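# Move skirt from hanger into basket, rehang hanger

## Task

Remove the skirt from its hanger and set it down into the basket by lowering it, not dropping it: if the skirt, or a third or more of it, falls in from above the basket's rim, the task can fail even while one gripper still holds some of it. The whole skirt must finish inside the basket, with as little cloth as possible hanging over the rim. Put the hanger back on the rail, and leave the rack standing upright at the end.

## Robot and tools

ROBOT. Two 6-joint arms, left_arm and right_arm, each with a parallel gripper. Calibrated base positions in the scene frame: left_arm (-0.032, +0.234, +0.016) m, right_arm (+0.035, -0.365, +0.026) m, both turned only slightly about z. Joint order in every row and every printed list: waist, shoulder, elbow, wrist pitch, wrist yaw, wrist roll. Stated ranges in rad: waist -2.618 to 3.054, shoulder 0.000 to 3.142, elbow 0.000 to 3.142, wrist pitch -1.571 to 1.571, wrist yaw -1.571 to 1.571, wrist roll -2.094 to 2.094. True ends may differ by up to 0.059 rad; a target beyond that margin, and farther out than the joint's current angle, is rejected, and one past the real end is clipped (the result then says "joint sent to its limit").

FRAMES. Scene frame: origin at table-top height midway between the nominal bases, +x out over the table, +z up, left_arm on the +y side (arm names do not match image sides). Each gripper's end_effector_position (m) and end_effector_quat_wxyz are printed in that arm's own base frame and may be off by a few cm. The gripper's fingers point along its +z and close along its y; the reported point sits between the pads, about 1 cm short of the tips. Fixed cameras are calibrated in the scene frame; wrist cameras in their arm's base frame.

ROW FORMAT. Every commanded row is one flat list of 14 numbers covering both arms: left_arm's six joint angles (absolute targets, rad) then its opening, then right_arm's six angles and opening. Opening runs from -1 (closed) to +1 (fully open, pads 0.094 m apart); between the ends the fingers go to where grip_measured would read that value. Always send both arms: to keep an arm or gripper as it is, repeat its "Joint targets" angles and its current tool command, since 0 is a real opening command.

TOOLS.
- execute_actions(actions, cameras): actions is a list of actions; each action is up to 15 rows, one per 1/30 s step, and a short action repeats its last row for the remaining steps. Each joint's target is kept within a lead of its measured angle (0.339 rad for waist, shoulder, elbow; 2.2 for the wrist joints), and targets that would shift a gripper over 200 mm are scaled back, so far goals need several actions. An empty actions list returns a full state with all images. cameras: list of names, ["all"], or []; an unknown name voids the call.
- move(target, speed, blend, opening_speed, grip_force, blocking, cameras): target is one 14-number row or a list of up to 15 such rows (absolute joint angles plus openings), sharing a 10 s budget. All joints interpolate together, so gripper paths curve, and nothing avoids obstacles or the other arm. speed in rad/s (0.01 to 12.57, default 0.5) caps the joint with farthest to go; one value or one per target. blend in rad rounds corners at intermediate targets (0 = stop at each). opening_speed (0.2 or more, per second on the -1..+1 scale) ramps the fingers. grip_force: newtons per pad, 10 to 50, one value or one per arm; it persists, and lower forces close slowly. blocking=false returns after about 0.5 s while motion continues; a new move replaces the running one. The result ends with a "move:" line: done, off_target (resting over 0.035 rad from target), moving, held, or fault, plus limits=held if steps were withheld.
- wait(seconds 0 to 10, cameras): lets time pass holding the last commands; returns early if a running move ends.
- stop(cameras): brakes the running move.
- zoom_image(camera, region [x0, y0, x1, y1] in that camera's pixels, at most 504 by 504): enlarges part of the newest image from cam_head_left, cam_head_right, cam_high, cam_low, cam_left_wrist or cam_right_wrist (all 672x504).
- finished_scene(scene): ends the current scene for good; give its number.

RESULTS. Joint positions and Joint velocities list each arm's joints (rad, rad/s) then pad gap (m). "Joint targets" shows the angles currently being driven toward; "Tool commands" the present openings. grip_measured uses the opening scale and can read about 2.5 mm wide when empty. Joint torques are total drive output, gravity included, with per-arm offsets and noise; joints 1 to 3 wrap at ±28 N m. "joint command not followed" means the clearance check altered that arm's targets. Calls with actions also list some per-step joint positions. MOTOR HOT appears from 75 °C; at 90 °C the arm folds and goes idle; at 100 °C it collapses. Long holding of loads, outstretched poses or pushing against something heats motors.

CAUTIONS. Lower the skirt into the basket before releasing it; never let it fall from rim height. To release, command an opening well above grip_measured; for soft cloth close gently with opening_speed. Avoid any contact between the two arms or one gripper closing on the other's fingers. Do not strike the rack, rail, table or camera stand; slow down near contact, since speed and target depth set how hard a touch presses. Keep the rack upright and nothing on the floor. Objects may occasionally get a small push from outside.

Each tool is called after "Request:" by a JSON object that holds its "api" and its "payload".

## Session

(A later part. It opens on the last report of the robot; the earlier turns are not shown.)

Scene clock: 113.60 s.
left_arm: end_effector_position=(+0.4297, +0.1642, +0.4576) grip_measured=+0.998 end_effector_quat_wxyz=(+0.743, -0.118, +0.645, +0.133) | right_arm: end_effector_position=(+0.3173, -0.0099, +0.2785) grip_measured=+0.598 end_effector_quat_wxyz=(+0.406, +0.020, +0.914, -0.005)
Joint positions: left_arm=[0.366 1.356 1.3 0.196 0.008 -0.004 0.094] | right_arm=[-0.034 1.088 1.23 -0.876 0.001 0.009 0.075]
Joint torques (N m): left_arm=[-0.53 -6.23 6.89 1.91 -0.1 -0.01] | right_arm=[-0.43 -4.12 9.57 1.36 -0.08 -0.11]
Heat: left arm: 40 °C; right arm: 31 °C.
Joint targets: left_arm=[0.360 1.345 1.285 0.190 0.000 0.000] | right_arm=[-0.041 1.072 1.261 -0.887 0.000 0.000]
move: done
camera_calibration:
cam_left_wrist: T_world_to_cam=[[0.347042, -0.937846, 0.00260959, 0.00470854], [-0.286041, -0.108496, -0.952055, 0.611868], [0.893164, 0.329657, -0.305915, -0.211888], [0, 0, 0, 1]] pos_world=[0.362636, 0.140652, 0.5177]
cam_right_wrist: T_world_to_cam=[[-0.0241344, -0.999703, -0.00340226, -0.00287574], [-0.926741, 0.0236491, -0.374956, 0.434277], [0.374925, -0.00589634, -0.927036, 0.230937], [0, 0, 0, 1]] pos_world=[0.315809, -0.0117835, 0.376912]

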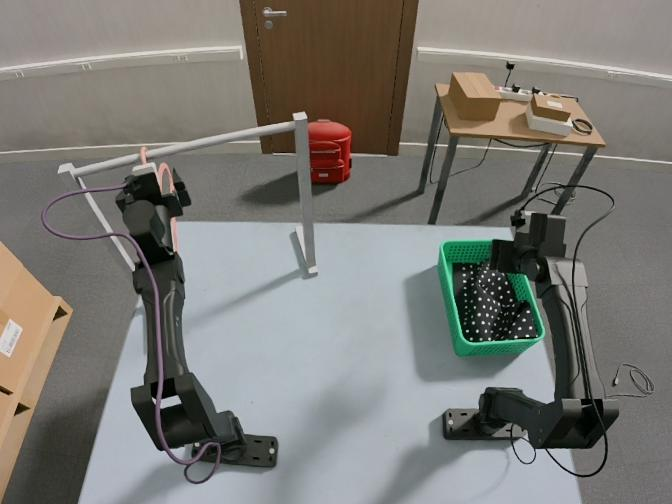

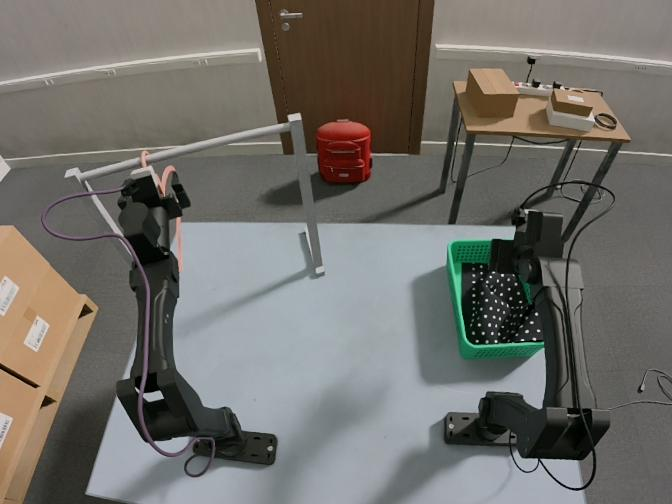

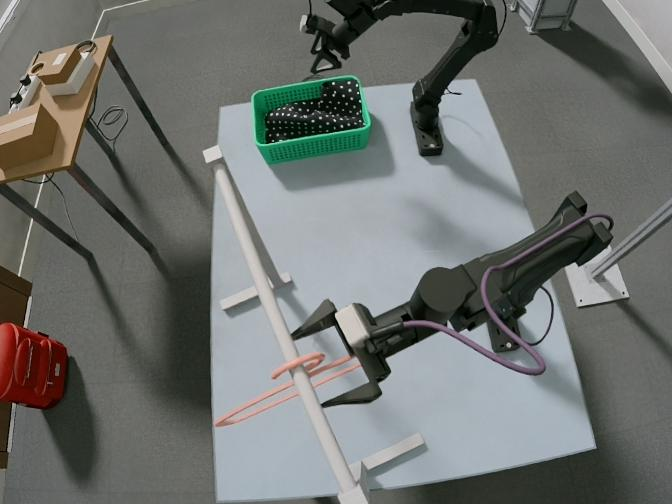

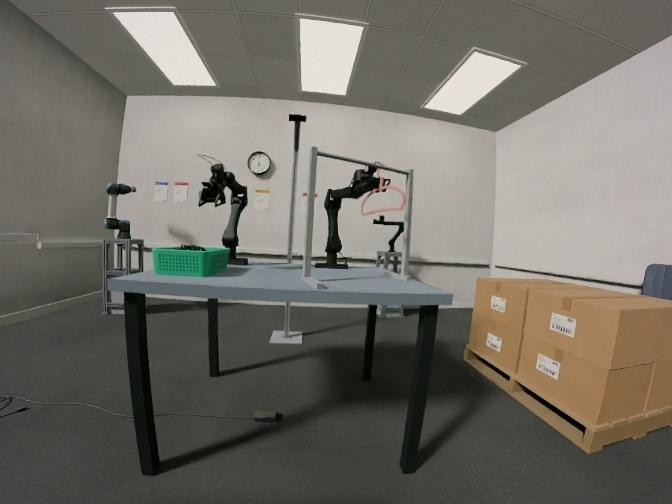

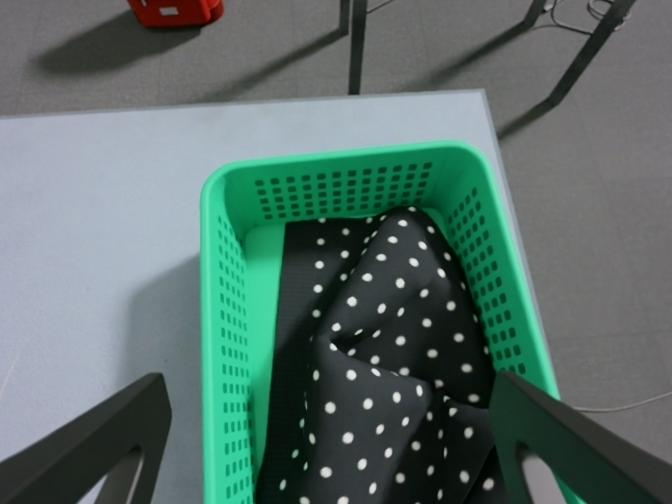

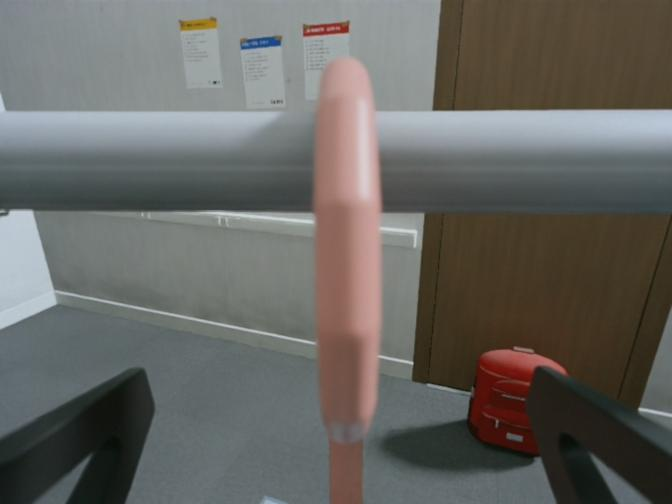

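Request:
{"api": "move", "payload": {"target": [[0.36,0.905,1.149,-0.124,0.0,0.0,1.0,-0.278,1.4761,1.392,-1.312,0.0,0.0,-0.9],[0.36,0.905,1.149,-0.124,0.0,0.0,1.0,-0.278,1.5086,0.9606,-0.848,0.0,0.0,-0.9],[0.36,0.905,1.149,-0.124,0.0,0.0,1.0,-0.278,1.4,1.45,-1.2,0.0,0.0,-0.9]], "speed": [0.3,0.25,0.4], "cameras": ["all"]}}

Request:
{"api": "zoom_image", "payload": {"camera": "cam_low", "region": [140, 225, 240, 285]}}

Request:
{"api": "zoom_image", "payload": {"camera": "cam_head_left", "region": [425, 225, 565, 370]}}

Request:
{"api": "zoom_image", "payload": {"camera": "cam_high", "region": [190, 260, 440, 440]}}

Scene clock: 125.83 s.
left_arm: end_effector_position=(+0.3078, +0.1175, +0.4801) grip_measured=+0.998 end_effector_quat_wxyz=(+0.741, -0.118, +0.648, +0.133) | right_arm: end_effector_position=(+0.3080, -0.0844, +0.2087) grip_measured=-0.898 end_effector_quat_wxyz=(+0.191, +0.137, +0.972, -0.025)
Joint positions: left_arm=[0.366 0.913 1.165 -0.118 0.008 -0.004 0.094] | right_arm=[-0.271 1.419 1.423 -1.188 0 0.009 0.005]
Joint torques (N m): left_arm=[-0.53 -1.8 6.16 1.9 -0.09 -0.01] | right_arm=[-0.72 -7.19 8.83 0.74 0 -0.12]
Motor temperatures (°C): left_arm=[26 27 38 39 24 26 26] | right_arm=[27 26 32 30 23 24 26]
Heat: left arm: 39 °C; right arm: 32 °C.
Joint targets: left_arm=[0.360 0.905 1.149 -0.124 0.000 0.000] | right_arm=[-0.278 1.400 1.450 -1.200 0.000 0.000]
move: done
camera_calibration:
cam_left_wrist: T_world_to_cam=[[0.347112, -0.93782, 0.00270126, 0.00307657], [-0.291082, -0.110474, -0.950298, 0.594364], [0.891507, 0.329073, -0.311329, -0.0774954], [0, 0, 0, 1]] pos_world=[0.241028, 0.0940488, 0.540688]
cam_right_wrist: T_world_to_cam=[[-0.259789, -0.965632, -0.00803902, -0.00130669], [-0.963782, 0.258754, 0.0645775, 0.340817], [-0.060278, 0.0245244, -0.99788, 0.320598], [0, 0, 0, 1]] pos_world=[0.347459, -0.097312, 0.297899]

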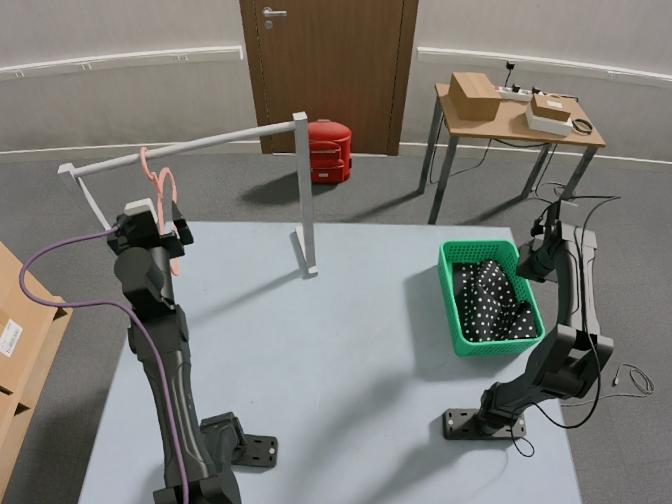

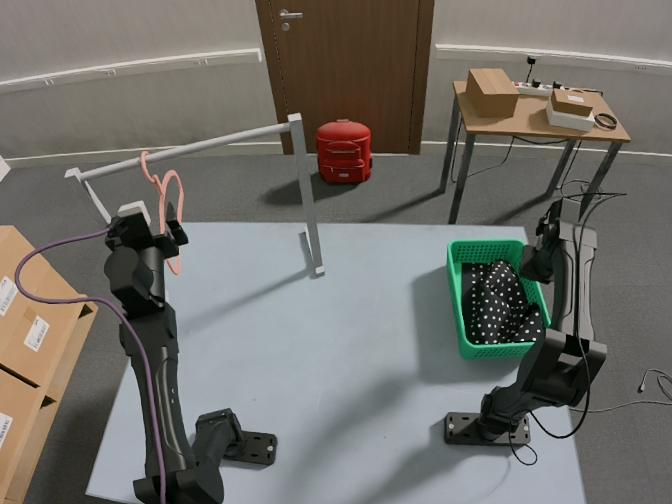

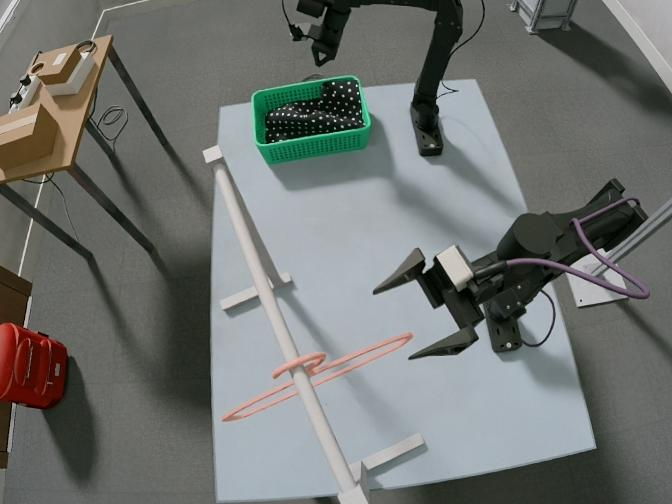

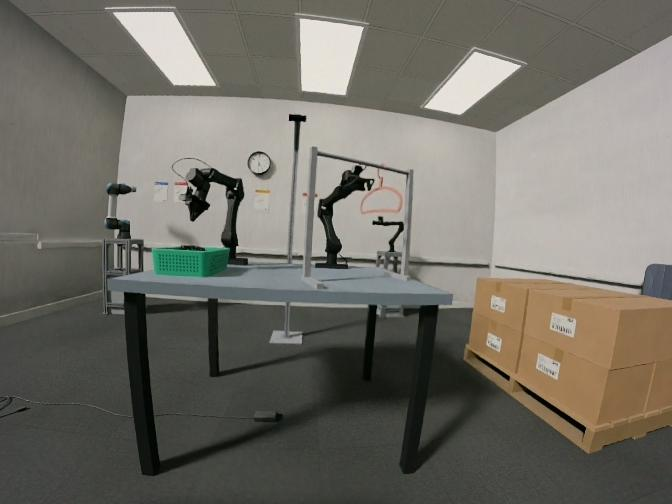

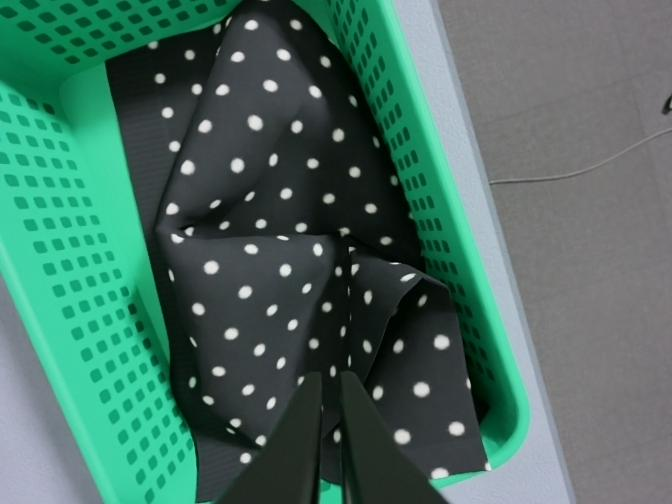

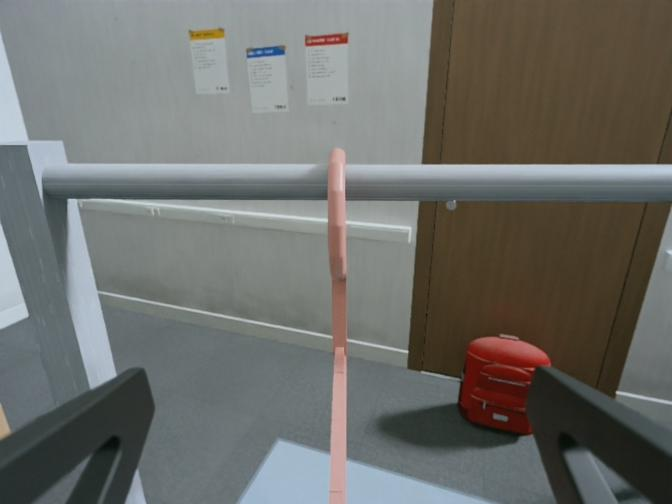

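Scaled by 5.040.

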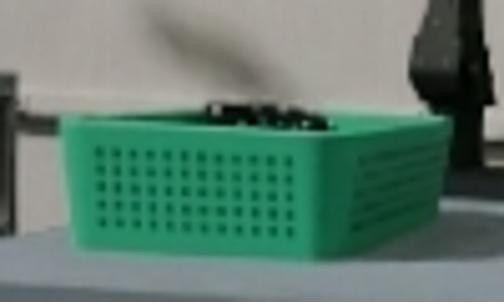

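Scaled by 3.476.

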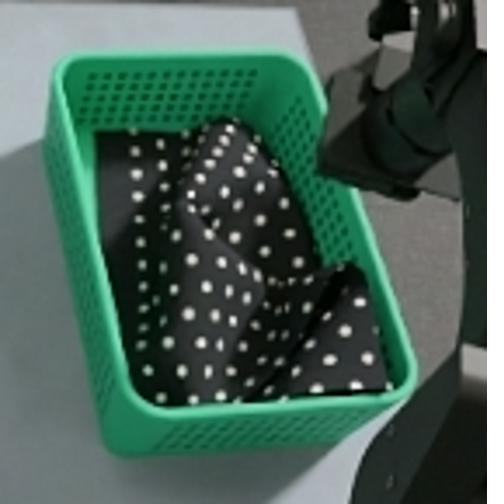

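Scaled by 2.016.

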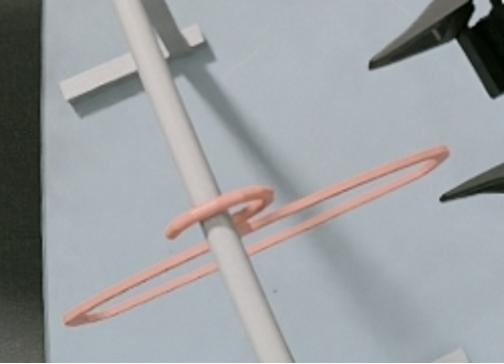

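Request:
{"api": "move", "payload": {"target": [[0.36,0.905,1.149,-0.124,0.0,0.0,1.0,-0.355,1.3638,1.298,-1.33,0.0,0.0,-0.9],[0.36,0.905,1.149,-0.124,0.0,0.0,1.0,-0.355,1.3968,0.842,-0.841,0.0,0.0,-0.9],[0.36,0.905,1.149,-0.124,0.0,0.0,1.0,-0.17,1.3968,0.842,-0.841,0.0,0.0,-0.9],[0.36,0.905,1.149,-0.124,0.0,0.0,1.0,-0.17,1.3638,1.298,-1.33,0.0,0.0,-0.9]], "speed": [0.4,0.3,0.2,0.4], "blend": [0.05,0.0,0.0,0], "cameras": ["all"]}}

Request:
{"api": "zoom_image", "payload": {"camera": "cam_low", "region": [140, 225, 240, 285]}}

Request:
{"api": "zoom_image", "payload": {"camera": "cam_head_left", "region": [425, 225, 565, 370]}}

Scene clock: 137.50 s.
left_arm: end_effector_position=(+0.3078, +0.1175, +0.4801) grip_measured=+0.998 end_effector_quat_wxyz=(+0.741, -0.118, +0.648, +0.133) | right_arm: end_effector_position=(+0.2522, -0.0439, +0.1615) grip_measured=-0.898 end_effector_quat_wxyz=(+0.069, +0.093, +0.993, -0.005)
Joint positions: left_arm=[0.366 0.913 1.165 -0.118 0.008 -0.004 0.094] | right_arm=[-0.177 1.384 1.27 -1.317 -0.001 0.009 0.005]
Joint torques (N m): left_arm=[-0.57 -1.81 6.17 1.89 -0.11 -0.01] | right_arm=[0.68 -6.93 8.69 0.31 0.04 -0.11]
Heat: left arm: 39 °C; right arm: 32 °C.
Joint targets: left_arm=[0.360 0.905 1.149 -0.124 0.000 0.000] | right_arm=[-0.170 1.364 1.298 -1.330 0.000 0.000]
move: done
camera_calibration:
cam_left_wrist: T_world_to_cam=[[0.347112, -0.93782, 0.00270126, 0.00307657], [-0.291082, -0.110474, -0.950298, 0.594364], [0.891507, 0.329073, -0.311329, -0.0774954], [0, 0, 0, 1]] pos_world=[0.241028, 0.0940488, 0.540688]
cam_right_wrist: T_world_to_cam=[[-0.170645, -0.985276, -0.0105296, -0.000125496], [-0.938017, 0.15917, 0.307877, 0.229386], [-0.301668, 0.0624147, -0.951368, 0.324268], [0, 0, 0, 1]] pos_world=[0.312968, -0.0568741, 0.237874]

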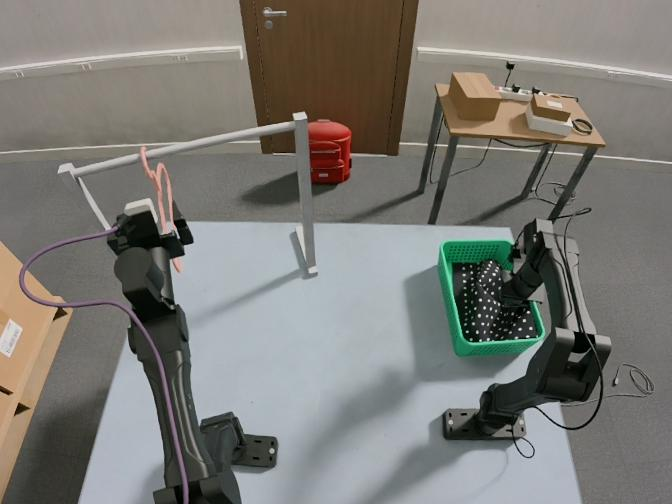

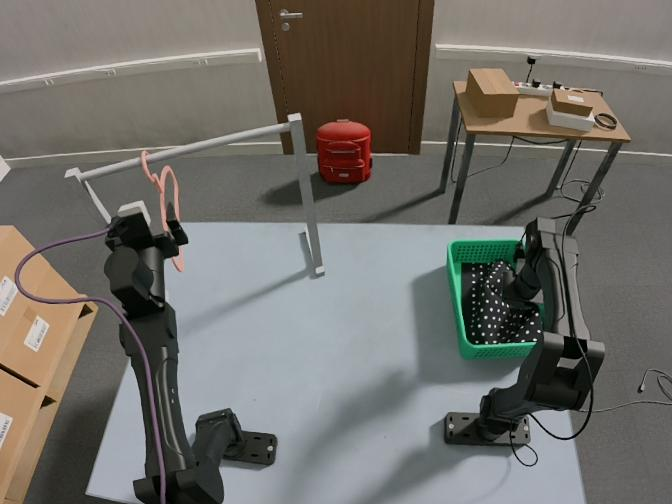

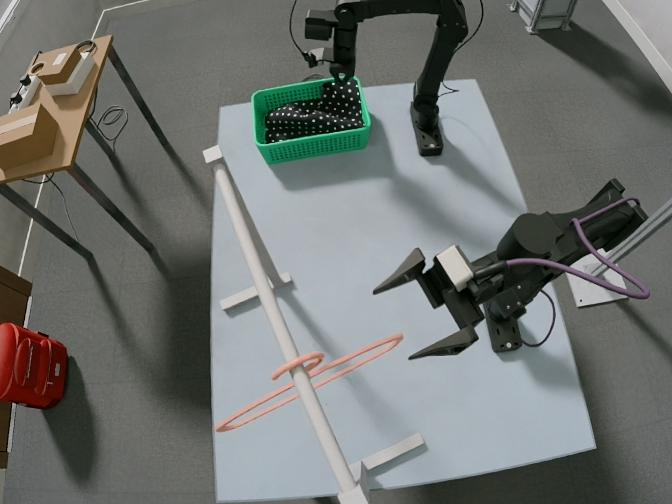

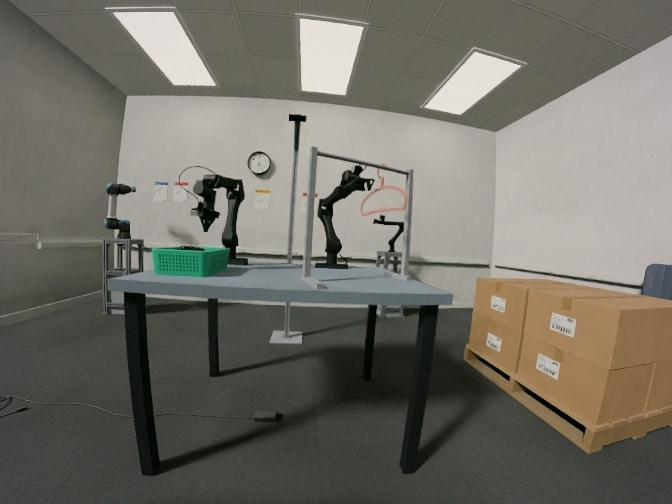

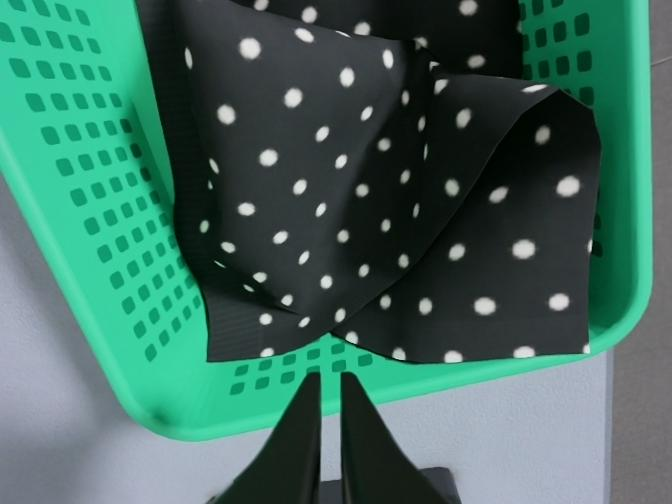

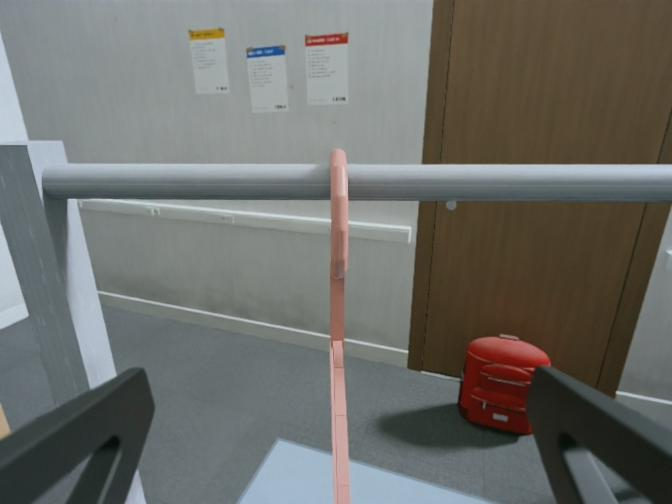

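Scaled by 5.040.

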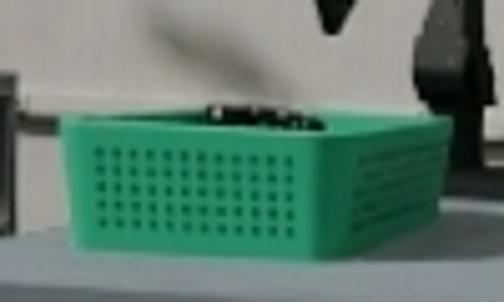

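Scaled by 3.476.

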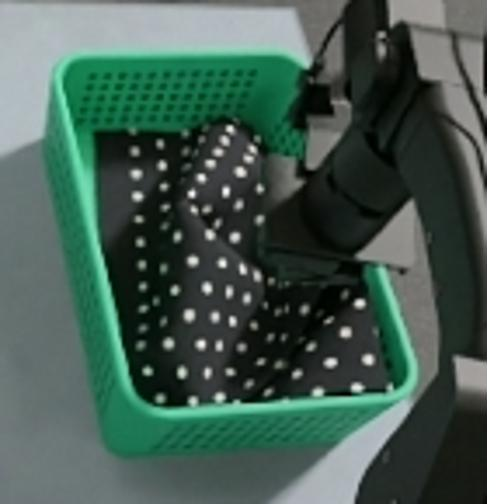

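Request:
{"api": "finished_scene", "payload": {"scene": 2}}

The scene is finished: the task was done.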